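## Task

Put the red foam block so it rests on the counter surface itself, not on top of any other object there. The other blocks must stay upright, and the robot must not fall or be left leaning.

## Robot and tools

ROBOT. TidyBot++ is a wheeled base (0.54 m long, 0.50 m wide, 0.38 m tall) on four driven casters. It carries one seven-joint arm ending in a two-finger gripper. The shoulder sits 0.12 m ahead of the base centre at 0.68 m height. Segments: upper arm 0.42 m, forearm 0.31 m, hand 0.31 m. At the start the arm is folded with the hand pointing down. base_camera is fixed to the base (644x364). wrist_camera is a fisheye (644x476) that looks the way the hand points. Calibration lines give K, distortion and T_world_to_cam, where world means the base frame. These are slightly uncertain, more so for the wrist camera.

FRAMES. Everything is in metres. Base frame: origin on the floor below the base centre, x forward, y left, z up. The odometry frame is the base frame as it was when the scene began. hand_pose is the point midway between the finger pads, in the base frame. The hand's own z axis runs out along the fingers, and the fingers open and close along its y axis.

move. One action per call, built from base, joints, target and optionally speeds. Add cameras (a list of base_camera, wrist_camera or all; [] gives no images; if omitted, all) and blocking (true or omitted waits until everything rests; false returns after about 0.5 s while motion continues).
- base: an object of relative offsets measured from where the base is when the command starts. translate_m is forward distance in metres (forward positive, -2 to 2). strafe_m is sideways distance in metres (left positive, -2 to 2). rotate_rad is a turn in radians (counter-clockwise from above positive, -6.3 to 6.3). translate_m and strafe_m together drive one straight line.
- joints: an object of absolute angle targets in radians, keyed joint_1_rad to joint_7_rad, plus gripper_pos (0 fully open, 1 fully closed). joint_2_rad is limited to ±2.249, joint_4_rad to ±2.579 and joint_6_rad to ±2.099. The other joints turn freely but take the shorter way round, so send steps of less than half a turn. joint_1_rad positive is clockwise from above, the reverse of rotate_rad. Done tolerance is 0.039 rad for joints 1-4 and 0.095 rad for joints 5-7.
- target: a single list of seven numbers, [x, y, z, qw, qx, qy, qz]. This is an absolute hand pose in the base frame, with position in metres and a unit quaternion. Alongside target, joints may only contain gripper_pos.
- speeds: per-action caps. translate_m and strafe_m take 0.05 to 0.5 m/s; for a combined drive, give the cap under only one of them. rotate_rad takes 0.1 to 1.57 rad/s.
An unknown key makes the call invalid. An out-of-range value gets it refused, and a refusal or an unplanned stop cancels the rest of your calls in that reply. A move with no action just reports state and images.

wait: seconds from 0 to 10. Returns state and images. wait(0) reports an unfinished non-blocking move under "earlier move".
stop: brakes every running motion. Braked parts hold and may keep pressing on whatever they touch.
zoom_image: camera (base_camera or wrist_camera) and region [x0, y0, x1, y1], in pixels of that camera's latest image, origin top-left, at most 504x504.
finished_scene: scene, the current scene's number. It ends the scene and cannot be undone, so the block must already be resting correctly.

RESULTS. pictures lists the cameras in image order. move gives done or the worst status. base_status, joint_status and hand_status can read moving, done, off_target (came to rest short and may still push), not_followed (withheld by a check), stopped, contact_stop, time_out, torque_fault or limit_stop_at_motor_heat. "joint command not followed" with a cause means a self-collision was prevented. "pose unreachable" means a hand target was withheld. hand_target is where the hand would be if every joint reached its target. base_odometry gives x, y and heading in rad and counts wheel slip as travel. base_tilt is in degrees. motor_effort is given as a percent of maximum, with the peak in brackets. Motor temperatures are listed per joint. on_its_own lists things the robot did unprompted. Also watch for ARM HIT, MOTOR HOT and OVER-TEMPERATURE FAULT.

HAND AND GRIPPER. A target pose usually settles within 3 cm. To correct it, add (wanted minus measured hand_pose) to the previous target. To hold still under a load, resend hand_target, not hand_pose. A pose out of reach makes the arm wander, then time_out. A hand pointing down reaches at most about 0.94 m height, and only close to the base. The finger gap is about 85 x (1 - gripper_pos) mm. Closed fingertips reach about 20 mm past the hand point. Gripping with 1 on an object gives off_target at the contact reading. Loads make the arm sag, so correct using the readings. Never command a loaded joint to its own current reading.

CAUTIONS. The arm does not avoid obstacles and keeps pressing when blocked. Nothing keeps it off the base. Drive slowly and keep the arm clear of high furniture while the base moves, or the robot can tip. Reaching far out from close range, or swinging a stretched arm sideways, can also tip it; pulling the arm back or backing away rights it. Hard impacts can trip the torque limit (104.5 N m for joints 1-4, 51.3 N m for joints 5-7), which freezes the arm for 10 s. Long loaded or stretched poses heat the motors. Do not drop the block, release it while it moves, slam it, squeeze it hard while it still rests on something, or knock the other blocks. Lower the block gently until hand_pose stops descending, then open the gripper and lift away.

Each tool is called as a command line: name --argument value for each argument, lists and objects as JSON in quotes; but a table of rows of numbers goes row by row, as --pt "numbers of a row", without its own name.

## Session

move

Scene clock: 0.00 s.
Motor temperatures (°C): [34 35 35 36 42 41 41]
base_odometry: x=+0.000 y=+0.000 heading=+0.000
base_tilt: forward=+0.7 right=+0.1
base_status: not commanded
joint_positions: joint_1_rad=-0.025 joint_2_rad=-0.387 joint_3_rad=+3.162 joint_4_rad=-2.548 joint_5_rad=-0.035 joint_6_rad=-0.904 joint_7_rad=+1.581 gripper_pos=+0.000
joint_status: not commanded
motor_effort: joint_1_rad=-1 joint_2_rad=+0 joint_3_rad=+1 joint_4_rad=+14 joint_5_rad=-1 joint_6_rad=+2 joint_7_rad=+0
hand_pose: x=+0.2457 y=+0.0116 z=+0.5865 quat_wxyz=(-0.018, +0.999, -0.002, +0.039) (m; base frame)
hand_target: x=+0.2458 y=+0.0116 z=+0.5866 quat_wxyz=(-0.018, +0.999, -0.002, +0.039) (m; base frame)
hand_status: not commanded
pictures: base_camera, wrist_camera

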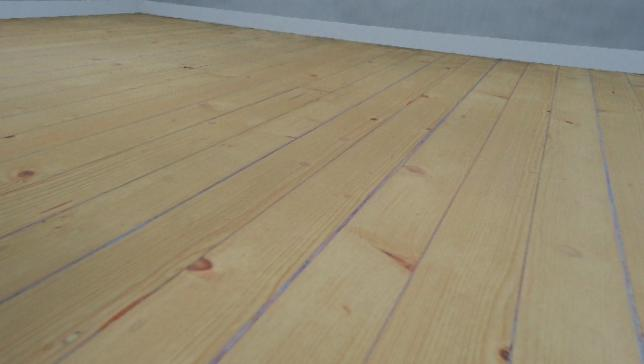

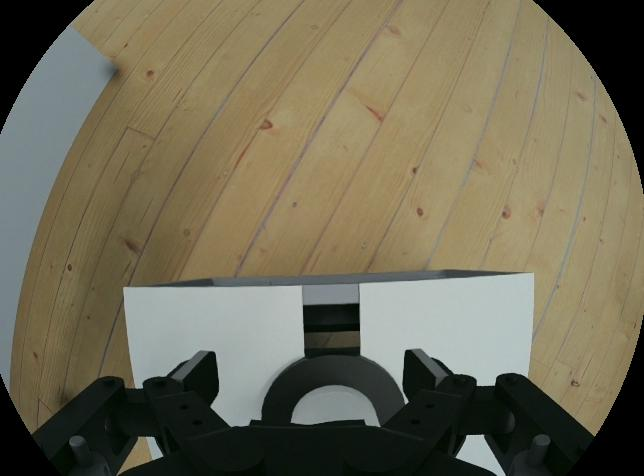

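move --joints '{"joint_6_rad": -0.1}' --base '{"rotate_rad": 0.8}'

move --base '{"rotate_rad": 0.9}'

Scene clock: 5.57 s.
Motor temperatures (°C): [34 35 35 36 42 41 41]
move: done
base_odometry: x=+0.000 y=+0.000 heading=+0.799
base_tilt: forward=+0.7 right=+0.1
base_status: done
joint_positions: joint_1_rad=-0.025 joint_2_rad=-0.387 joint_3_rad=+3.162 joint_4_rad=-2.546 joint_5_rad=-0.035 joint_6_rad=-0.177 joint_7_rad=+1.581 gripper_pos=+0.000
joint_status: all done
motor_effort: joint_1_rad=-1(2) joint_2_rad=-5(5) joint_3_rad=+1(2) joint_4_rad=+18(18) joint_5_rad=-1(2) joint_6_rad=+7(8) joint_7_rad=+0(1)
hand_pose: x=+0.4466 y=+0.0054 z=+0.6816 quat_wxyz=(-0.012, +0.920, -0.008, +0.392) (m; base frame)
hand_target: x=+0.4618 y=+0.0045 z=+0.6987 quat_wxyz=(-0.012, +0.904, -0.009, +0.426) (m; base frame)
hand_status: not commanded
pictures: base_camera, wrist_camera
camera_calibration:
wrist_camera: T_world_to_cam=[[-0.000419444, -0.999393, -0.0348425, 0.0273908], [-0.712414, 0.0247497, -0.701323, 0.850618], [0.70176, 0.0245281, -0.711992, 0.3084], [0, 0, 0, 1]] pos_world=[0.389581, -0.00124285, 0.81709]

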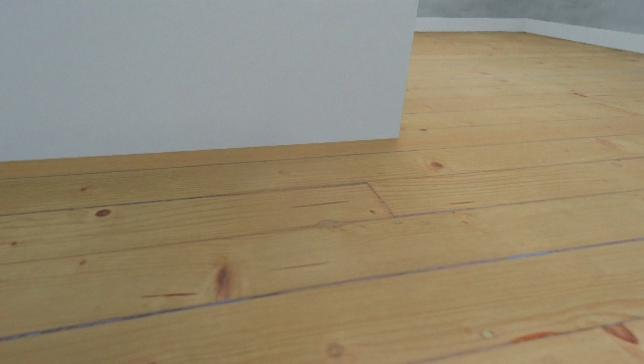

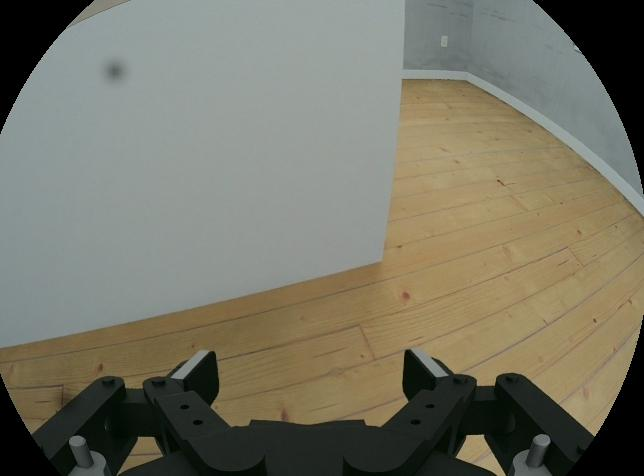

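Scene clock: 7.37 s.
Motor temperatures (°C): [34 35 35 36 42 41 41]
move: done
base_odometry: x=+0.000 y=+0.000 heading=+1.699
base_tilt: forward=+0.7 right=+0.1
base_status: done
joint_positions: joint_1_rad=-0.025 joint_2_rad=-0.387 joint_3_rad=+3.162 joint_4_rad=-2.546 joint_5_rad=-0.035 joint_6_rad=-0.177 joint_7_rad=+1.581 gripper_pos=+0.000
joint_status: not commanded
motor_effort: joint_1_rad=-1(2) joint_2_rad=-3(6) joint_3_rad=+1(2) joint_4_rad=+17(18) joint_5_rad=-1(1) joint_6_rad=+7(8) joint_7_rad=+1(1)
hand_pose: x=+0.4466 y=+0.0054 z=+0.6816 quat_wxyz=(-0.012, +0.920, -0.008, +0.392) (m; base frame)
hand_target: x=+0.4618 y=+0.0045 z=+0.6987 quat_wxyz=(-0.012, +0.904, -0.009, +0.426) (m; base frame)
hand_status: not commanded
pictures: base_camera, wrist_camera
camera_calibration:
wrist_camera: T_world_to_cam=[[-0.000419444, -0.999393, -0.0348425, 0.0273908], [-0.712414, 0.0247497, -0.701323, 0.850618], [0.70176, 0.0245281, -0.711992, 0.3084], [0, 0, 0, 1]] pos_world=[0.389581, -0.00124285, 0.81709]

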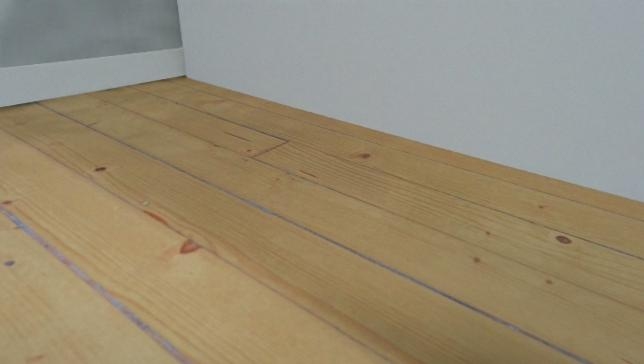

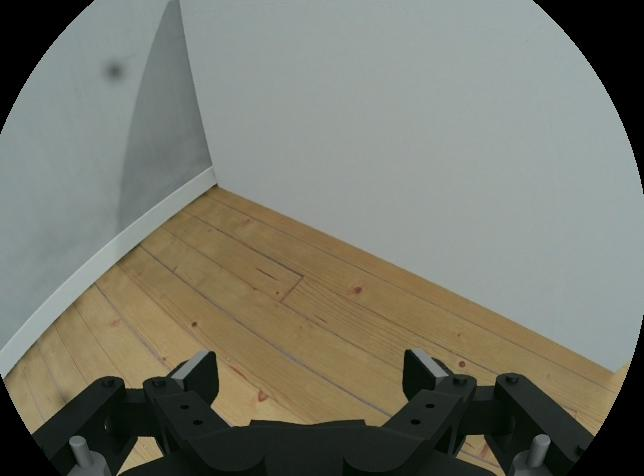

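move --joints '{"joint_1_rad":0,"joint_2_rad": -0.2,"joint_4_rad":-1.5,"joint_6_rad": -0.9}' --base '{"rotate_rad": -0.65}'

Scene clock: 18.70 s.
Motor temperatures (°C): [34 35 35 36 42 41 41]
move: done
base_odometry: x=+0.000 y=+0.000 heading=+1.050
base_tilt: forward=+0.7 right=+0.1
base_status: done
joint_positions: joint_1_rad=-0.023 joint_2_rad=-0.224 joint_3_rad=+3.162 joint_4_rad=-1.519 joint_5_rad=-0.035 joint_6_rad=-0.833 joint_7_rad=+1.581 gripper_pos=+0.000
joint_status: all done
motor_effort: joint_1_rad=+0(2) joint_2_rad=-13(14) joint_3_rad=+1(3) joint_4_rad=+21(22) joint_5_rad=-1(1) joint_6_rad=+8(9) joint_7_rad=+0(1)
hand_pose: x=+0.5924 y=+0.0095 z=+1.0129 quat_wxyz=(-0.017, +0.874, +0.001, +0.485) (m; base frame)
hand_target: x=+0.5903 y=-0.0006 z=+0.9953 quat_wxyz=(-0.012, +0.891, -0.008, +0.454) (m; base frame)
hand_status: not commanded
pictures: base_camera, wrist_camera
camera_calibration:
wrist_camera: T_world_to_cam=[[0.0249033, -0.999122, -0.0336903, 0.02695], [-0.552755, 0.0143186, -0.833221, 1.22584], [0.832972, 0.0393724, -0.551913, 0.201914], [0, 0, 0, 1]] pos_world=[0.508732, 0.00142414, 1.13375]

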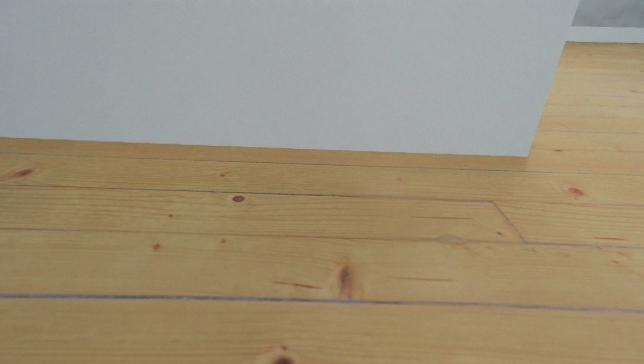

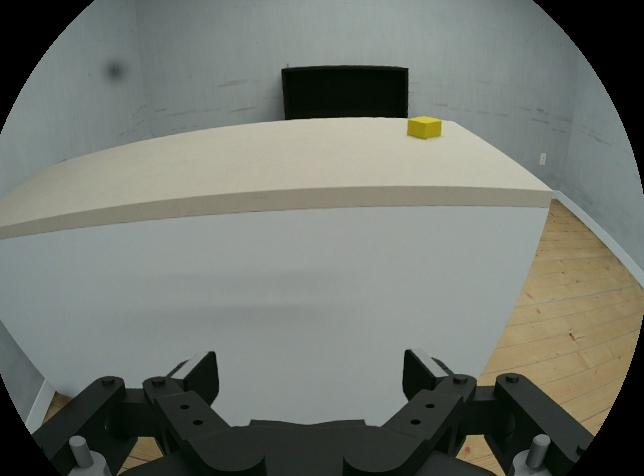

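move --base '{"rotate_rad": -1.5}'

move --base '{"rotate_rad": -1.5}'

move --base '{"rotate_rad": -1.5}'

Scene clock: 25.43 s.
Motor temperatures (°C): [34 35 35 36 42 41 41]
move: done
base_odometry: x=+0.000 y=+0.000 heading=-0.450
base_tilt: forward=+0.7 right=+0.1
base_status: done
joint_positions: joint_1_rad=-0.012 joint_2_rad=-0.211 joint_3_rad=+3.162 joint_4_rad=-1.519 joint_5_rad=-0.035 joint_6_rad=-0.835 joint_7_rad=+1.581 gripper_pos=+0.000
joint_status: not commanded
motor_effort: joint_1_rad=-1(3) joint_2_rad=-14(17) joint_3_rad=+1(4) joint_4_rad=+21(22) joint_5_rad=-1(2) joint_6_rad=+8(8) joint_7_rad=+0(1)
hand_pose: x=+0.5965 y=+0.0042 z=+1.0061 quat_wxyz=(-0.015, +0.878, -0.004, +0.478) (m; base frame)
hand_target: x=+0.5903 y=-0.0006 z=+0.9953 quat_wxyz=(-0.012, +0.891, -0.008, +0.454) (m; base frame)
hand_status: not commanded
pictures: base_camera, wrist_camera
camera_calibration:
wrist_camera: T_world_to_cam=[[0.0132192, -0.999339, -0.0338733, 0.0284588], [-0.565212, 0.0204769, -0.824692, 1.22135], [0.82484, 0.0300474, -0.564567, 0.212512], [0, 0, 0, 1]] pos_world=[0.514655, -0.00295488, 1.12817]

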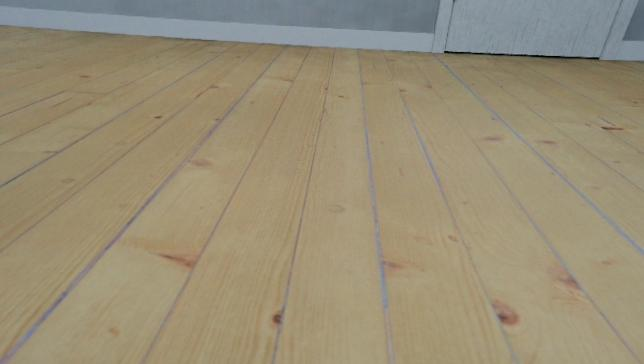

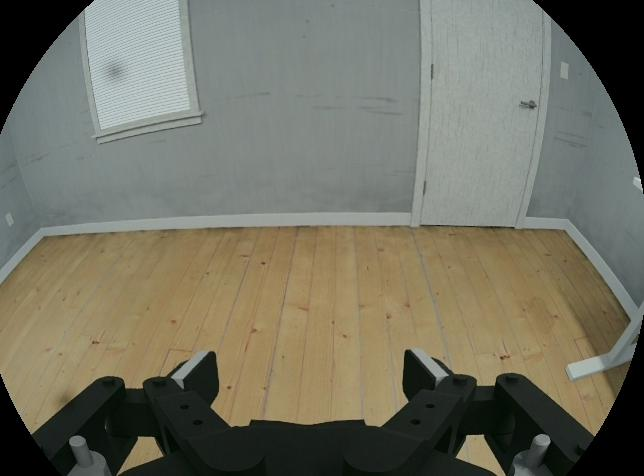

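Scene clock: 27.70 s.
Motor temperatures (°C): [34 35 35 36 42 41 41]
move: done
base_odometry: x=+0.000 y=+0.000 heading=-1.949
base_tilt: forward=+0.7 right=+0.1
base_status: done
joint_positions: joint_1_rad=-0.008 joint_2_rad=-0.210 joint_3_rad=+3.163 joint_4_rad=-1.519 joint_5_rad=-0.035 joint_6_rad=-0.836 joint_7_rad=+1.581 gripper_pos=+0.000
joint_status: not commanded
motor_effort: joint_1_rad=+0(3) joint_2_rad=-13(17) joint_3_rad=+1(4) joint_4_rad=+21(21) joint_5_rad=-1(2) joint_6_rad=+8(8) joint_7_rad=+0(1)
hand_pose: x=+0.5967 y=+0.0018 z=+1.0056 quat_wxyz=(-0.014, +0.878, -0.006, +0.478) (m; base frame)
hand_target: x=+0.5903 y=-0.0006 z=+0.9953 quat_wxyz=(-0.012, +0.891, -0.008, +0.454) (m; base frame)
hand_status: not commanded
pictures: base_camera, wrist_camera
camera_calibration:
wrist_camera: T_world_to_cam=[[0.0082482, -0.999388, -0.033988, 0.0291439], [-0.565951, 0.023356, -0.824108, 1.22105], [0.824398, 0.0260329, -0.565412, 0.213317], [0, 0, 0, 1]] pos_world=[0.514953, -0.00494598, 1.12788]

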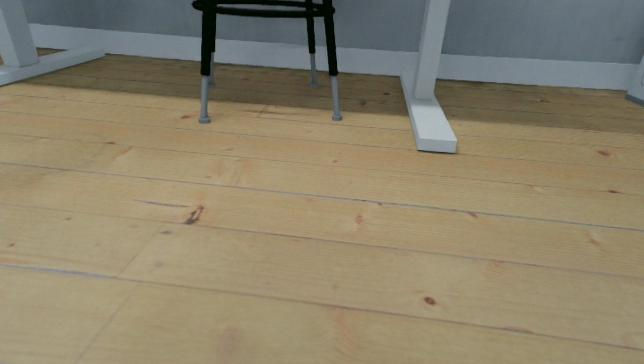

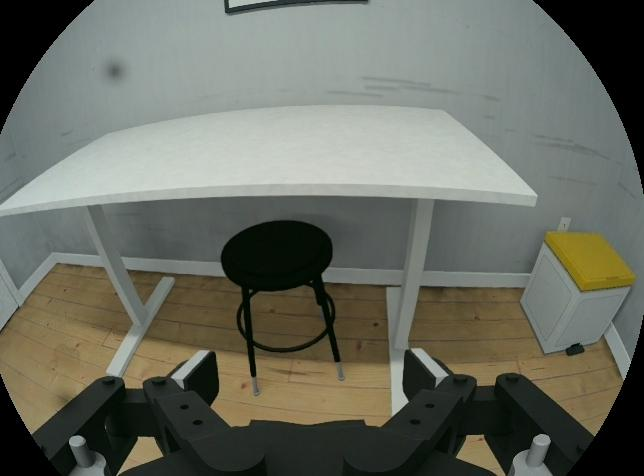

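Scene clock: 29.97 s.
Motor temperatures (°C): [34 35 35 36 42 41 41]
move: done
base_odometry: x=+0.000 y=+0.000 heading=+2.834
base_tilt: forward=+0.7 right=+0.1
base_status: done
joint_positions: joint_1_rad=-0.006 joint_2_rad=-0.209 joint_3_rad=+3.164 joint_4_rad=-1.519 joint_5_rad=-0.035 joint_6_rad=-0.836 joint_7_rad=+1.581 gripper_pos=+0.000
joint_status: not commanded
motor_effort: joint_1_rad=-1(2) joint_2_rad=-14(17) joint_3_rad=+1(4) joint_4_rad=+21(22) joint_5_rad=-1(2) joint_6_rad=+8(9) joint_7_rad=+0(1)
hand_pose: x=+0.5969 y=+0.0004 z=+1.0054 quat_wxyz=(-0.013, +0.878, -0.008, +0.478) (m; base frame)
hand_target: x=+0.5903 y=-0.0006 z=+0.9953 quat_wxyz=(-0.012, +0.891, -0.008, +0.454) (m; base frame)
hand_status: not commanded
pictures: base_camera, wrist_camera
camera_calibration:
wrist_camera: T_world_to_cam=[[0.00536941, -0.999405, -0.0340802, 0.0295248], [-0.566432, 0.0250463, -0.823727, 1.22077], [0.824091, 0.0237271, -0.565961, 0.213778], [0, 0, 0, 1]] pos_world=[0.515152, -0.00614088, 1.12758]

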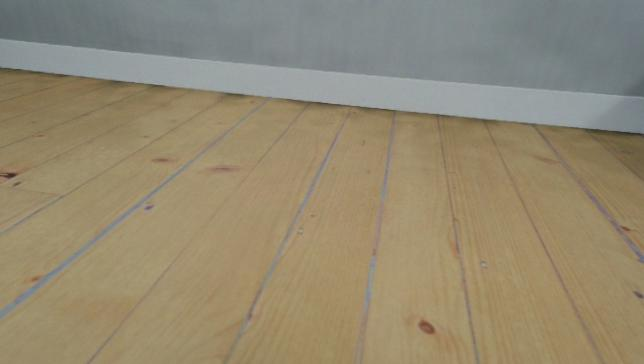

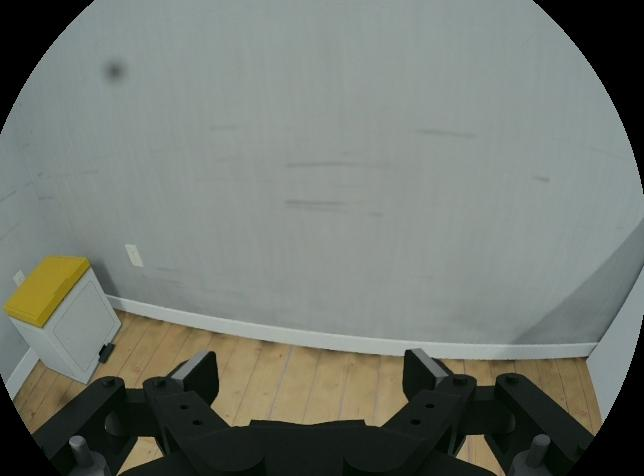

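move --base '{"rotate_rad": -1.784}' --cameras '[]'

move --base '{"strafe_m": -1.3}'

move --base '{"translate_m": 1.3}'

Scene clock: 37.07 s.
Motor temperatures (°C): [34 35 35 36 42 41 41]
move: done
base_odometry: x=+0.000 y=+0.000 heading=+1.051
base_tilt: forward=+0.7 right=+0.1
base_status: done
joint_positions: joint_1_rad=-0.006 joint_2_rad=-0.208 joint_3_rad=+3.163 joint_4_rad=-1.519 joint_5_rad=-0.035 joint_6_rad=-0.836 joint_7_rad=+1.581 gripper_pos=+0.000
joint_status: not commanded
motor_effort: joint_1_rad=+0(3) joint_2_rad=-13(17) joint_3_rad=+1(4) joint_4_rad=+21(22) joint_5_rad=-1(2) joint_6_rad=+8(9) joint_7_rad=+0(1)
hand_pose: x=+0.5971 y=+0.0005 z=+1.0049 quat_wxyz=(-0.013, +0.879, -0.007, +0.477) (m; base frame)
hand_target: x=+0.5903 y=-0.0006 z=+0.9953 quat_wxyz=(-0.012, +0.891, -0.008, +0.454) (m; base frame)
hand_status: not commanded
pictures: none
No camera images: "cameras" was empty.

Scene clock: 40.70 s.
Motor temperatures (°C): [34 35 35 36 42 41 41]
move: done
base_odometry: x=+1.128 y=-0.646 heading=+1.050
base_tilt: forward=+0.7 right=+0.1
base_status: done
joint_positions: joint_1_rad=-0.006 joint_2_rad=-0.208 joint_3_rad=+3.163 joint_4_rad=-1.519 joint_5_rad=-0.035 joint_6_rad=-0.836 joint_7_rad=+1.581 gripper_pos=+0.000
joint_status: not commanded
motor_effort: joint_1_rad=-1(2) joint_2_rad=-12(15) joint_3_rad=+1(3) joint_4_rad=+21(22) joint_5_rad=-1(2) joint_6_rad=+8(8) joint_7_rad=+0(1)
hand_pose: x=+0.5971 y=+0.0005 z=+1.0048 quat_wxyz=(-0.013, +0.879, -0.007, +0.477) (m; base frame)
hand_target: x=+0.5903 y=-0.0006 z=+0.9953 quat_wxyz=(-0.012, +0.891, -0.008, +0.454) (m; base frame)
hand_status: not commanded
pictures: base_camera, wrist_camera
camera_calibration:
wrist_camera: T_world_to_cam=[[0.00546223, -0.999405, -0.0340635, 0.0295421], [-0.567507, 0.0249489, -0.82299, 1.22039], [0.82335, 0.0238266, -0.567033, 0.21481], [0, 0, 0, 1]] pos_world=[0.515555, -0.00604109, 1.12718]

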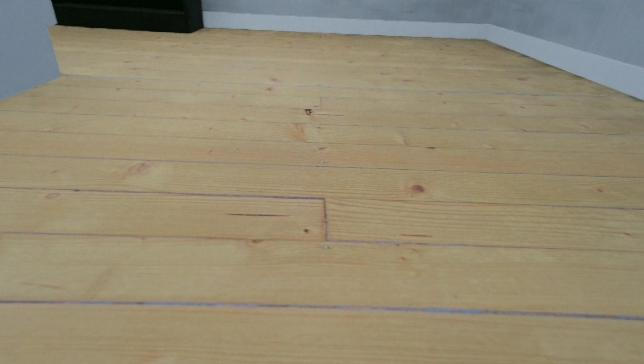

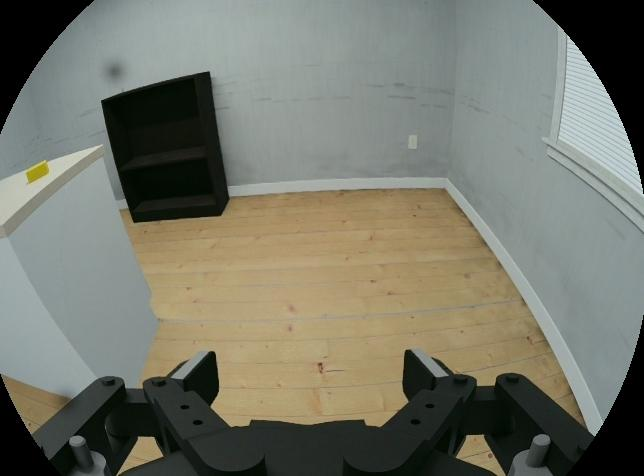

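Scene clock: 44.33 s.
Motor temperatures (°C): [34 35 35 36 42 41 41]
move: done
base_odometry: x=+1.776 y=+0.481 heading=+1.050
base_tilt: forward=+0.7 right=+0.1
base_status: done
joint_positions: joint_1_rad=-0.006 joint_2_rad=-0.203 joint_3_rad=+3.163 joint_4_rad=-1.517 joint_5_rad=-0.035 joint_6_rad=-0.839 joint_7_rad=+1.581 gripper_pos=+0.000
joint_status: not commanded
motor_effort: joint_1_rad=+0(2) joint_2_rad=-13(17) joint_3_rad=+1(2) joint_4_rad=+20(22) joint_5_rad=-1(1) joint_6_rad=+8(9) joint_7_rad=+0(1)
hand_pose: x=+0.5983 y=+0.0006 z=+1.0027 quat_wxyz=(-0.013, +0.880, -0.007, +0.474) (m; base frame)
hand_target: x=+0.5903 y=-0.0006 z=+0.9953 quat_wxyz=(-0.012, +0.891, -0.008, +0.454) (m; base frame)
hand_status: not commanded
pictures: base_camera, wrist_camera
camera_calibration:
wrist_camera: T_world_to_cam=[[0.00538856, -0.999405, -0.0340738, 0.0295231], [-0.572636, 0.0248503, -0.819433, 1.21879], [0.819792, 0.0239274, -0.572162, 0.21981], [0, 0, 0, 1]] pos_world=[0.517568, -0.0060413, 1.12549]

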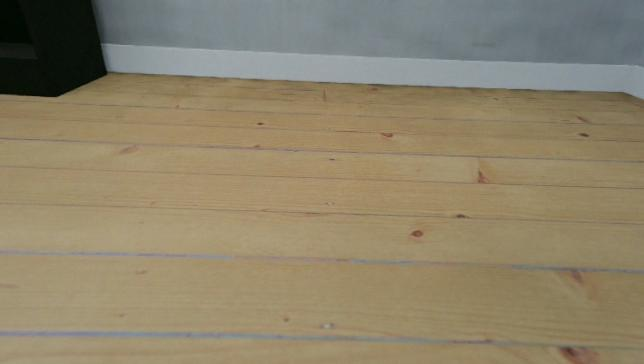

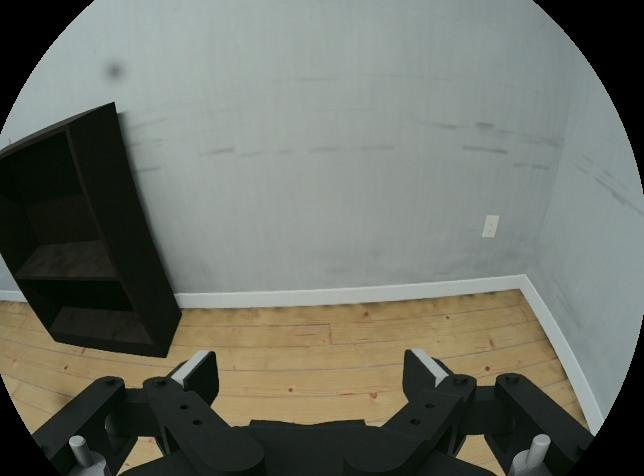

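Drive further past and look left.

move --base '{"translate_m": 0.4,"rotate_rad":1.57}'

move --base '{"rotate_rad":0.8}'

Scene clock: 48.83 s.
Motor temperatures (°C): [34 35 35 36 42 41 41]
move: done
base_odometry: x=+1.975 y=+0.828 heading=+2.619
base_tilt: forward=+0.7 right=+0.1
base_status: done
joint_positions: joint_1_rad=-0.005 joint_2_rad=-0.202 joint_3_rad=+3.163 joint_4_rad=-1.517 joint_5_rad=-0.035 joint_6_rad=-0.840 joint_7_rad=+1.581 gripper_pos=+0.000
joint_status: not commanded
motor_effort: joint_1_rad=-1(3) joint_2_rad=-14(17) joint_3_rad=+1(3) joint_4_rad=+21(22) joint_5_rad=-1(2) joint_6_rad=+8(9) joint_7_rad=-1(1)
hand_pose: x=+0.5988 y=+0.0005 z=+1.0019 quat_wxyz=(-0.013, +0.881, -0.008, +0.474) (m; base frame)
hand_target: x=+0.5903 y=-0.0006 z=+0.9953 quat_wxyz=(-0.012, +0.891, -0.008, +0.454) (m; base frame)
hand_status: not commanded
pictures: base_camera, wrist_camera
camera_calibration:
wrist_camera: T_world_to_cam=[[0.00524055, -0.999407, -0.0340261, 0.0295223], [-0.574224, 0.0248498, -0.818321, 1.21828], [0.818681, 0.0238271, -0.573754, 0.221257], [0, 0, 0, 1]] pos_world=[0.518272, -0.00604102, 1.1249]

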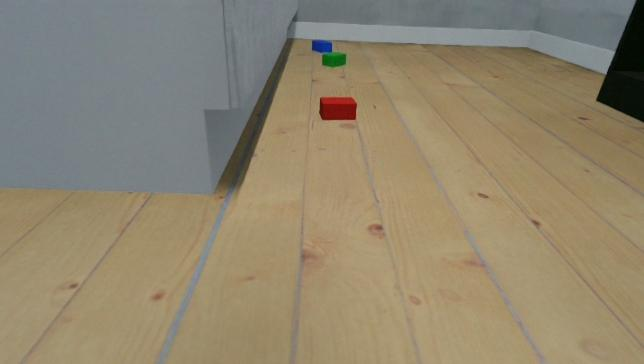

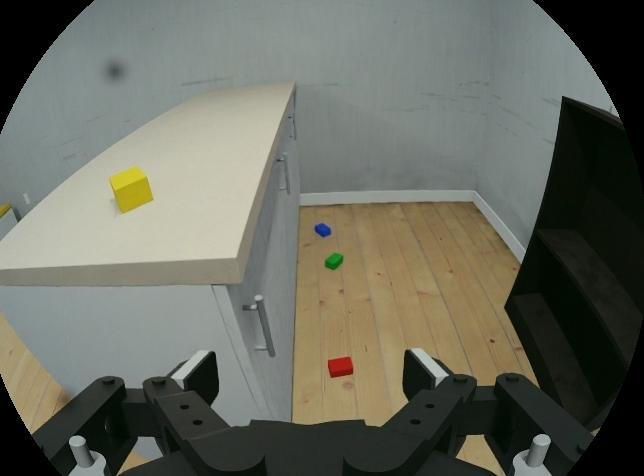

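Scene clock: 50.57 s.
Motor temperatures (°C): [34 35 35 36 42 41 41]
move: done
base_odometry: x=+1.975 y=+0.828 heading=-2.864
base_tilt: forward=+0.7 right=+0.1
base_status: done
joint_positions: joint_1_rad=-0.005 joint_2_rad=-0.202 joint_3_rad=+3.162 joint_4_rad=-1.517 joint_5_rad=-0.035 joint_6_rad=-0.840 joint_7_rad=+1.581 gripper_pos=+0.000
joint_status: not commanded
motor_effort: joint_1_rad=-1(3) joint_2_rad=-14(16) joint_3_rad=+1(3) joint_4_rad=+21(22) joint_5_rad=-1(2) joint_6_rad=+8(8) joint_7_rad=-1(1)
hand_pose: x=+0.5987 y=+0.0013 z=+1.0019 quat_wxyz=(-0.013, +0.881, -0.007, +0.474) (m; base frame)
hand_target: x=+0.5903 y=-0.0006 z=+0.9953 quat_wxyz=(-0.012, +0.891, -0.008, +0.454) (m; base frame)
hand_status: not commanded
pictures: base_camera, wrist_camera
camera_calibration:
wrist_camera: T_world_to_cam=[[0.00669404, -0.999409, -0.0337028, 0.0291036], [-0.574245, 0.0237503, -0.818339, 1.21823], [0.818656, 0.0248316, -0.573746, 0.221332], [0, 0, 0, 1]] pos_world=[0.518173, -0.005343, 1.1249]

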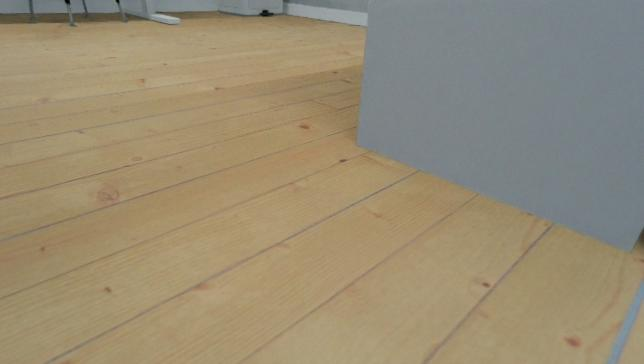

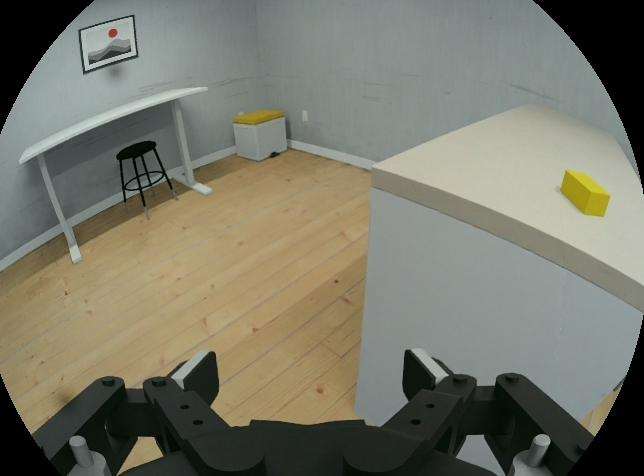

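move --base '{"rotate_rad":-0.8}' --cameras '[]'

move --base '{"translate_m":0.4,"strafe_m":-0.24}' --joints '{"joint_6_rad":-1.3,"joint_1_rad":0}'

Scene clock: 61.27 s.
Motor temperatures (°C): [34 35 35 36 42 41 41]
move: done
base_odometry: x=+1.975 y=+0.828 heading=+2.619
base_tilt: forward=+0.7 right=+0.1
base_status: done
joint_positions: joint_1_rad=-0.004 joint_2_rad=-0.202 joint_3_rad=+3.163 joint_4_rad=-1.517 joint_5_rad=-0.035 joint_6_rad=-0.840 joint_7_rad=+1.581 gripper_pos=+0.000
joint_status: not commanded
motor_effort: joint_1_rad=-1(2) joint_2_rad=-14(15) joint_3_rad=+2(3) joint_4_rad=+21(22) joint_5_rad=-1(2) joint_6_rad=+8(8) joint_7_rad=-1(1)
hand_pose: x=+0.5987 y=+0.0002 z=+1.0019 quat_wxyz=(-0.013, +0.881, -0.008, +0.473) (m; base frame)
hand_target: x=+0.5903 y=-0.0006 z=+0.9953 quat_wxyz=(-0.012, +0.891, -0.008, +0.454) (m; base frame)
hand_status: not commanded
pictures: none
No camera images: "cameras" was empty.

Scene clock: 63.50 s.
Motor temperatures (°C): [34 35 35 36 42 41 41]
move: done
base_odometry: x=+1.748 y=+1.236 heading=+2.619
base_tilt: forward=+0.7 right=+0.1
base_status: done
joint_positions: joint_1_rad=-0.004 joint_2_rad=-0.197 joint_3_rad=+3.163 joint_4_rad=-1.511 joint_5_rad=-0.035 joint_6_rad=-1.237 joint_7_rad=+1.581 gripper_pos=+0.000
joint_status: all done
motor_effort: joint_1_rad=+0(3) joint_2_rad=-13(17) joint_3_rad=+1(3) joint_4_rad=+20(22) joint_5_rad=-1(2) joint_6_rad=+6(8) joint_7_rad=+0(1)
hand_pose: x=+0.5143 y=+0.0042 z=+0.9161 quat_wxyz=(-0.016, +0.957, -0.004, +0.291) (m; base frame)
hand_target: x=+0.4991 y=+0.0035 z=+0.9118 quat_wxyz=(-0.016, +0.963, -0.005, +0.268) (m; base frame)
hand_status: not commanded
pictures: base_camera, wrist_camera
camera_calibration:
wrist_camera: T_world_to_cam=[[0.00532989, -0.999227, -0.038941, 0.0351356], [-0.845345, 0.0163004, -0.533972, 0.978401], [0.534195, 0.0357646, -0.844605, 0.635476], [0, 0, 0, 1]] pos_world=[0.487431, -0.00356748, 1.06053]

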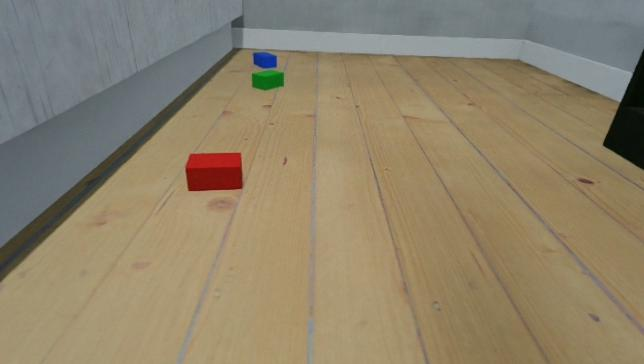

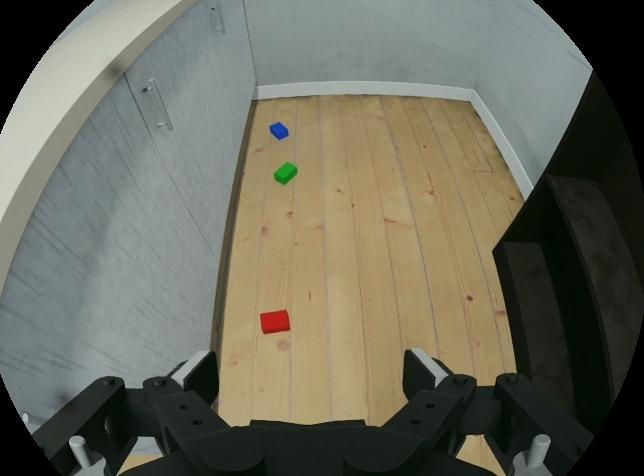

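move --base '{"strafe_m":-0.40}' --cameras '[]'

move --base '{"rotate_rad":1.57}'

move --base '{"strafe_m":-0.8}'

Scene clock: 77.27 s.
Motor temperatures (°C): [34 35 35 36 42 41 41]
move: done
base_odometry: x=+1.947 y=+1.583 heading=+2.619
base_tilt: forward=+0.7 right=+0.1
base_status: done
joint_positions: joint_1_rad=-0.004 joint_2_rad=-0.197 joint_3_rad=+3.163 joint_4_rad=-1.511 joint_5_rad=-0.035 joint_6_rad=-1.237 joint_7_rad=+1.581 gripper_pos=+0.000
joint_status: not commanded
motor_effort: joint_1_rad=-1(2) joint_2_rad=-13(14) joint_3_rad=+1(4) joint_4_rad=+19(20) joint_5_rad=-1(2) joint_6_rad=+6(6) joint_7_rad=+0(1)
hand_pose: x=+0.5143 y=+0.0040 z=+0.9161 quat_wxyz=(-0.016, +0.957, -0.004, +0.291) (m; base frame)
hand_target: x=+0.4991 y=+0.0035 z=+0.9118 quat_wxyz=(-0.016, +0.963, -0.005, +0.268) (m; base frame)
hand_status: not commanded
pictures: none
No camera images: "cameras" was empty.

Scene clock: 79.57 s.
Motor temperatures (°C): [34 35 35 36 42 41 41]
move: done
base_odometry: x=+1.947 y=+1.583 heading=-2.094
base_tilt: forward=+0.7 right=+0.1
base_status: done
joint_positions: joint_1_rad=-0.004 joint_2_rad=-0.197 joint_3_rad=+3.163 joint_4_rad=-1.511 joint_5_rad=-0.035 joint_6_rad=-1.237 joint_7_rad=+1.581 gripper_pos=+0.000
joint_status: not commanded
motor_effort: joint_1_rad=-1(2) joint_2_rad=-12(16) joint_3_rad=+1(3) joint_4_rad=+19(20) joint_5_rad=-1(2) joint_6_rad=+6(6) joint_7_rad=+0(1)
hand_pose: x=+0.5143 y=+0.0042 z=+0.9161 quat_wxyz=(-0.016, +0.957, -0.004, +0.291) (m; base frame)
hand_target: x=+0.4991 y=+0.0035 z=+0.9118 quat_wxyz=(-0.016, +0.963, -0.005, +0.268) (m; base frame)
hand_status: not commanded
pictures: base_camera, wrist_camera
camera_calibration:
wrist_camera: T_world_to_cam=[[0.00527184, -0.999231, -0.0388558, 0.0350738], [-0.845417, 0.0162991, -0.533857, 0.978314], [0.53408, 0.0356638, -0.844681, 0.635613], [0, 0, 0, 1]] pos_world=[0.487431, -0.00356721, 1.06053]

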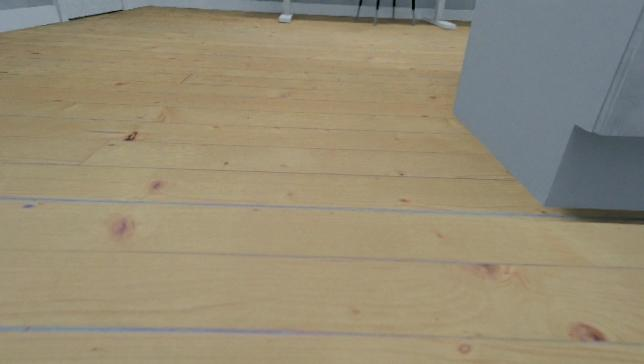

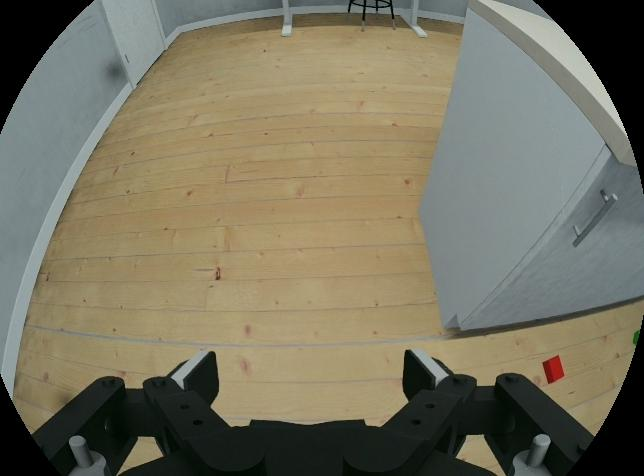

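Scene clock: 82.33 s.
Motor temperatures (°C): [34 35 35 36 42 41 41]
move: done
base_odometry: x=+1.254 y=+1.983 heading=-2.093
base_tilt: forward=+0.7 right=+0.1
base_status: done
joint_positions: joint_1_rad=-0.004 joint_2_rad=-0.197 joint_3_rad=+3.163 joint_4_rad=-1.511 joint_5_rad=-0.035 joint_6_rad=-1.237 joint_7_rad=+1.581 gripper_pos=+0.000
joint_status: not commanded
motor_effort: joint_1_rad=+0(2) joint_2_rad=-12(14) joint_3_rad=+1(4) joint_4_rad=+19(20) joint_5_rad=-1(2) joint_6_rad=+6(6) joint_7_rad=-1(1)
hand_pose: x=+0.5142 y=+0.0042 z=+0.9161 quat_wxyz=(-0.016, +0.957, -0.004, +0.291) (m; base frame)
hand_target: x=+0.4991 y=+0.0035 z=+0.9118 quat_wxyz=(-0.016, +0.963, -0.005, +0.268) (m; base frame)
hand_status: not commanded
pictures: base_camera, wrist_camera
camera_calibration:
wrist_camera: T_world_to_cam=[[0.00540954, -0.999229, -0.0388875, 0.03514], [-0.845418, 0.0161996, -0.533859, 0.978315], [0.534077, 0.0357641, -0.844679, 0.635608], [0, 0, 0, 1]] pos_world=[0.487431, -0.00346742, 1.06053]

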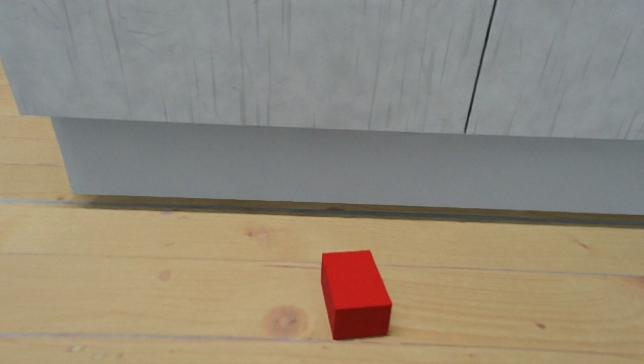

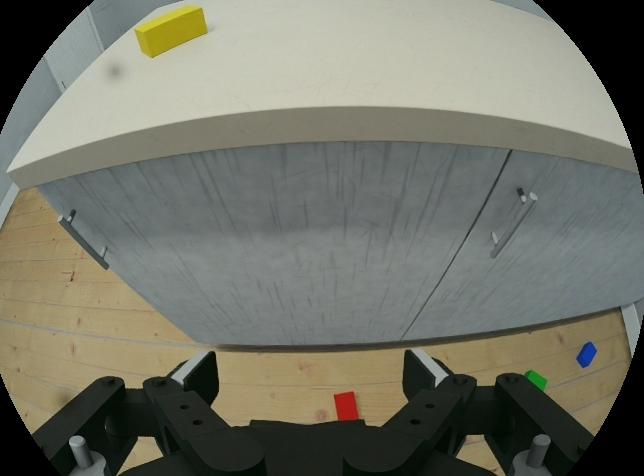

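move --base '{"strafe_m":-0.067}' --target '[0.54, 0, 0.5, -0.011, 0.975, 0.049, 0.216]' --cameras '[]'

move --target '[0.54, 0, 0.2, -0.011, 0.975, 0.049, 0.216]'

Scene clock: 92.13 s.
Motor temperatures (°C): [34 35 34 36 42 41 41]
move: done
base_odometry: x=+1.196 y=+2.016 heading=-2.093
base_tilt: forward=+0.7 right=+0.1
base_status: done
joint_positions: joint_1_rad=+0.145 joint_2_rad=+0.385 joint_3_rad=+3.015 joint_4_rad=-2.299 joint_5_rad=+0.015 joint_6_rad=-0.066 joint_7_rad=+1.582 gripper_pos=+0.000
joint_status: not commanded
motor_effort: joint_1_rad=-1(3) joint_2_rad=-24(26) joint_3_rad=+0(3) joint_4_rad=+9(20) joint_5_rad=-1(2) joint_6_rad=+4(6) joint_7_rad=+0(1)
hand_pose: x=+0.5341 y=-0.0022 z=+0.5040 quat_wxyz=(-0.017, +0.980, -0.006, +0.197) (m; base frame)
hand_target: x=+0.5400 y=+0.0000 z=+0.5000 quat_wxyz=(-0.011, +0.975, +0.049, +0.216) (m; base frame)
hand_status: done (0.008 m and 6.7 deg from the pose sent, 0.417 m and 10.8 deg at the start)
pictures: none
No camera images: "cameras" was empty.

Scene clock: 94.70 s.
Motor temperatures (°C): [34 35 34 36 42 41 41]
move: done
base_odometry: x=+1.196 y=+2.016 heading=-2.093
base_tilt: forward=+0.7 right=+0.1
base_status: not commanded
joint_positions: joint_1_rad=+0.074 joint_2_rad=+1.333 joint_3_rad=+3.118 joint_4_rad=-2.204 joint_5_rad=+0.025 joint_6_rad=+0.747 joint_7_rad=+1.592 gripper_pos=+0.000
joint_status: not commanded
motor_effort: joint_1_rad=+0(2) joint_2_rad=-33(35) joint_3_rad=+0(1) joint_4_rad=-6(10) joint_5_rad=+0(1) joint_6_rad=+4(5) joint_7_rad=+0(1)
hand_pose: x=+0.5142 y=-0.0094 z=+0.1994 quat_wxyz=(-0.010, +0.984, -0.015, +0.176) (m; base frame)
hand_target: x=+0.5400 y=+0.0000 z=+0.2000 quat_wxyz=(-0.011, +0.975, +0.049, +0.216) (m; base frame)
hand_status: done (0.027 m and 8.7 deg from the pose sent, 0.304 m and 6.7 deg at the start)
pictures: base_camera, wrist_camera
camera_calibration:
wrist_camera: T_world_to_cam=[[-0.0224932, -0.999235, -0.0319823, 0.00658305], [-0.947003, 0.031549, -0.319671, 0.605567], [0.320435, 0.0230969, -0.946989, 0.160907], [0, 0, 0, 1]] pos_world=[0.522062, -0.0162435, 0.34617]

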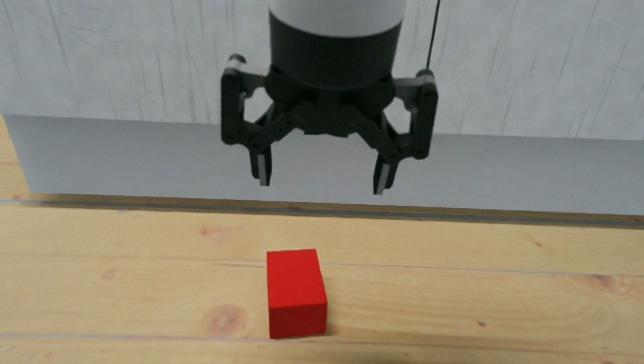

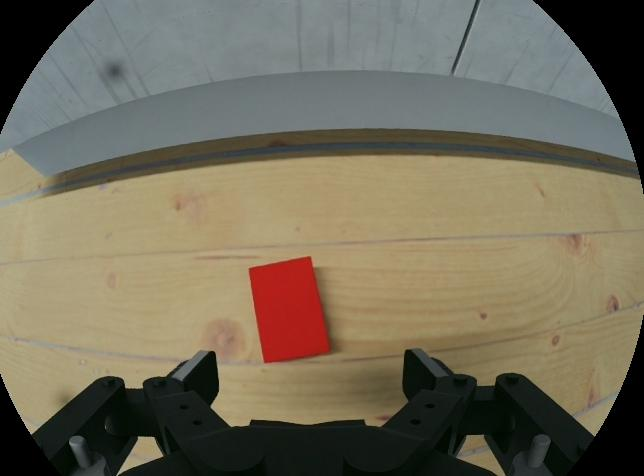

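move --target '[0.595, 0.015, 0.09, -0.025, 0.965, 0.11, 0.235]'

Scene clock: 101.83 s.
Motor temperatures (°C): [34 35 34 36 42 41 41]
move: done
base_odometry: x=+1.196 y=+2.016 heading=-2.093
base_tilt: forward=+0.7 right=+0.1
base_status: not commanded
joint_positions: joint_1_rad=+0.074 joint_2_rad=+1.580 joint_3_rad=+3.118 joint_4_rad=-1.834 joint_5_rad=+0.104 joint_6_rad=+0.749 joint_7_rad=+1.670 gripper_pos=+0.000
joint_status: not commanded
motor_effort: joint_1_rad=+0(1) joint_2_rad=-36(38) joint_3_rad=-1(2) joint_4_rad=-2(6) joint_5_rad=+0(1) joint_6_rad=+5(5) joint_7_rad=+0(1)
hand_pose: x=+0.5985 y=+0.0016 z=+0.1000 quat_wxyz=(-0.016, +0.969, +0.055, +0.239) (m; base frame)
hand_target: x=+0.5950 y=+0.0150 z=+0.0901 quat_wxyz=(-0.025, +0.965, +0.110, +0.235) (m; base frame)
hand_status: done (0.017 m and 6.4 deg from the pose sent, 0.138 m and 16.1 deg at the start)
pictures: base_camera, wrist_camera
camera_calibration:
wrist_camera: T_world_to_cam=[[0.117678, -0.992979, -0.0120558, -0.0695418], [-0.892387, -0.100416, -0.439956, 0.632853], [0.435657, 0.0625318, -0.897938, -0.0343647], [0, 0, 0, 1]] pos_world=[0.587904, -0.00335627, 0.246732]

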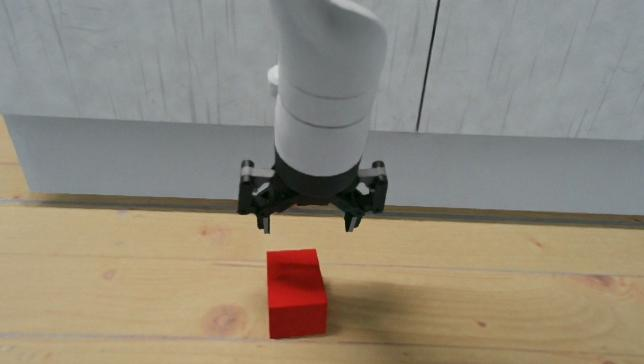

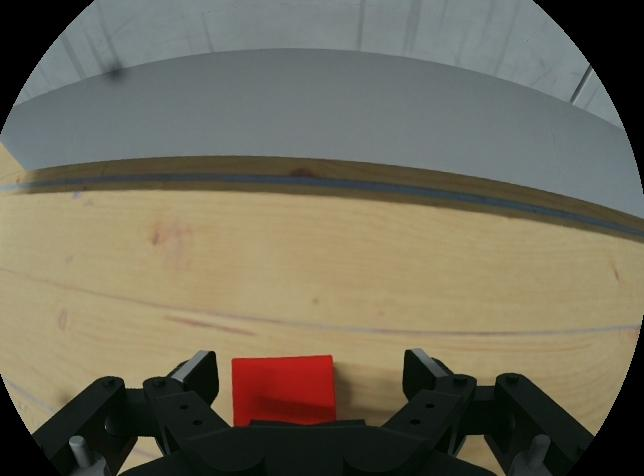

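move --target '[0.562, 0.031, 0.06, -0.025, 0.965, 0.11, 0.235]' --cameras '[]'

move --target '[0.562, 0.031, 0.028, -0.025, 0.965, 0.11, 0.235]'

Scene clock: 109.03 s.
Motor temperatures (°C): [34 35 34 36 42 41 41]
move: done
base_odometry: x=+1.196 y=+2.016 heading=-2.093
base_tilt: forward=+0.7 right=+0.1
base_status: not commanded
joint_positions: joint_1_rad=+0.035 joint_2_rad=+1.689 joint_3_rad=+3.118 joint_4_rad=-1.832 joint_5_rad=+0.106 joint_6_rad=+0.778 joint_7_rad=+1.671 gripper_pos=+0.000
joint_status: not commanded
motor_effort: joint_1_rad=-1(2) joint_2_rad=-32(37) joint_3_rad=-1(2) joint_4_rad=-5(6) joint_5_rad=+0(1) joint_6_rad=+4(5) joint_7_rad=-1(1)
hand_pose: x=+0.5415 y=+0.0231 z=+0.0550 quat_wxyz=(-0.026, +0.977, +0.072, +0.201) (m; base frame)
hand_target: x=+0.5620 y=+0.0310 z=+0.0600 quat_wxyz=(-0.025, +0.965, +0.110, +0.235) (m; base frame)
hand_status: done (0.022 m and 6.0 deg from the pose sent, 0.062 m and 6.4 deg at the start)
pictures: none
No camera images: "cameras" was empty.

Scene clock: 109.97 s.
Motor temperatures (°C): [34 35 34 36 42 41 41]
move: done
base_odometry: x=+1.196 y=+2.016 heading=-2.093
base_tilt: forward=+0.7 right=+0.1
base_status: not commanded
joint_positions: joint_1_rad=+0.031 joint_2_rad=+1.749 joint_3_rad=+3.118 joint_4_rad=-1.745 joint_5_rad=+0.106 joint_6_rad=+0.778 joint_7_rad=+1.671 gripper_pos=+0.000
joint_status: not commanded
motor_effort: joint_1_rad=-1(1) joint_2_rad=-33(36) joint_3_rad=+0(1) joint_4_rad=-5(5) joint_5_rad=+0(1) joint_6_rad=+5(5) joint_7_rad=+0(1)
hand_pose: x=+0.5531 y=+0.0239 z=+0.0302 quat_wxyz=(-0.025, +0.974, +0.074, +0.214) (m; base frame)
hand_target: x=+0.5620 y=+0.0310 z=+0.0280 quat_wxyz=(-0.025, +0.965, +0.110, +0.235) (m; base frame)
hand_status: done (0.012 m and 5.0 deg from the pose sent, 0.035 m and 6.0 deg at the start)
pictures: base_camera, wrist_camera
camera_calibration:
wrist_camera: T_world_to_cam=[[0.156928, -0.98731, -0.0243304, -0.0643561], [-0.908916, -0.134744, -0.394608, 0.572512], [0.386322, 0.0840395, -0.918527, -0.0512813], [0, 0, 0, 1]] pos_world=[0.550276, 0.0179125, 0.177249]

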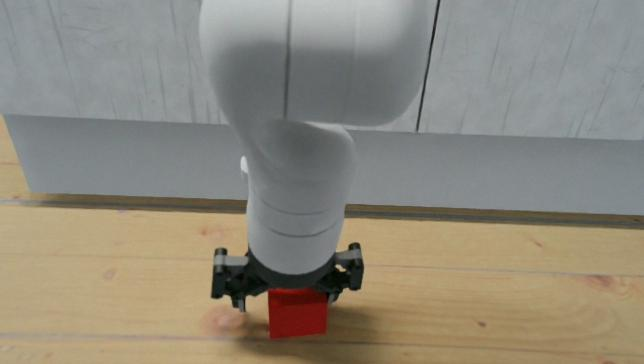

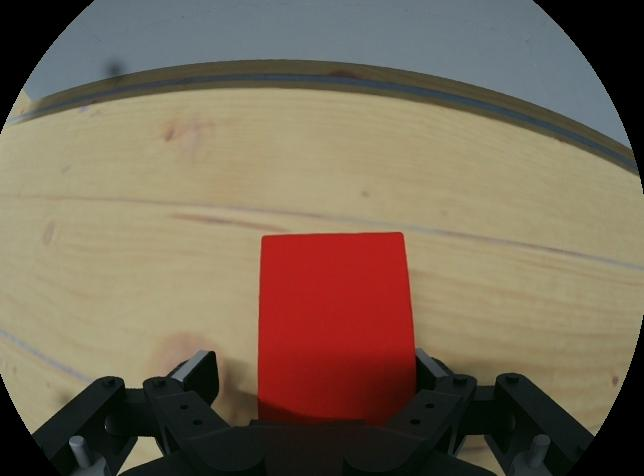

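move --target '[0.567, 0.019, 0.028, -0.025, 0.965, 0.11, 0.235]'

Scene clock: 112.80 s.
Motor temperatures (°C): [34 35 34 36 42 41 41]
move: done
base_odometry: x=+1.196 y=+2.016 heading=-2.093
base_tilt: forward=+0.7 right=+0.1
base_status: not commanded
joint_positions: joint_1_rad=+0.046 joint_2_rad=+1.749 joint_3_rad=+3.118 joint_4_rad=-1.736 joint_5_rad=+0.110 joint_6_rad=+0.778 joint_7_rad=+1.678 gripper_pos=+0.000
joint_status: not commanded
motor_effort: joint_1_rad=+0(2) joint_2_rad=-33(35) joint_3_rad=-1(2) joint_4_rad=-4(5) joint_5_rad=+0(1) joint_6_rad=+5(5) joint_7_rad=+0(1)
hand_pose: x=+0.5586 y=+0.0183 z=+0.0305 quat_wxyz=(-0.023, +0.973, +0.072, +0.218) (m; base frame)
hand_target: x=+0.5670 y=+0.0190 z=+0.0280 quat_wxyz=(-0.025, +0.965, +0.110, +0.235) (m; base frame)
hand_status: done (0.009 m and 4.8 deg from the pose sent, 0.015 m and 5.0 deg at the start)
pictures: base_camera, wrist_camera
camera_calibration:
wrist_camera: T_world_to_cam=[[0.153956, -0.987856, -0.0209375, -0.0691486], [-0.905465, -0.13257, -0.403186, 0.575067], [0.395514, 0.0810311, -0.914878, -0.0578925], [0, 0, 0, 1]] pos_world=[0.554246, 0.0126188, 0.177447]

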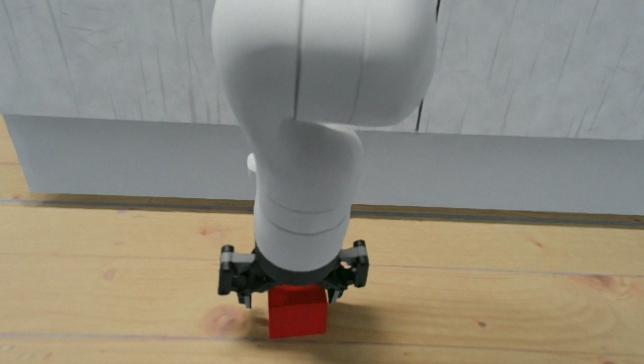

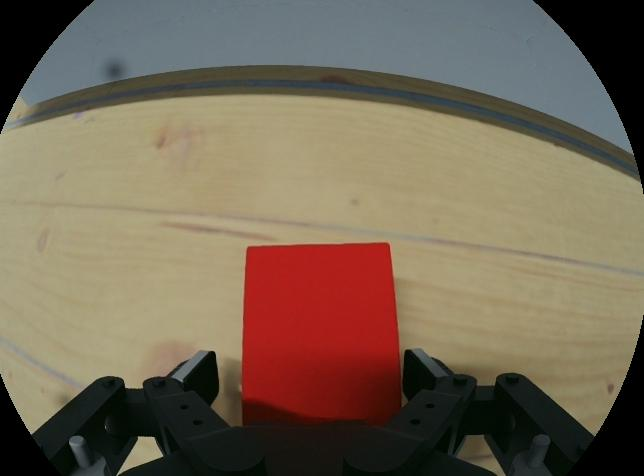

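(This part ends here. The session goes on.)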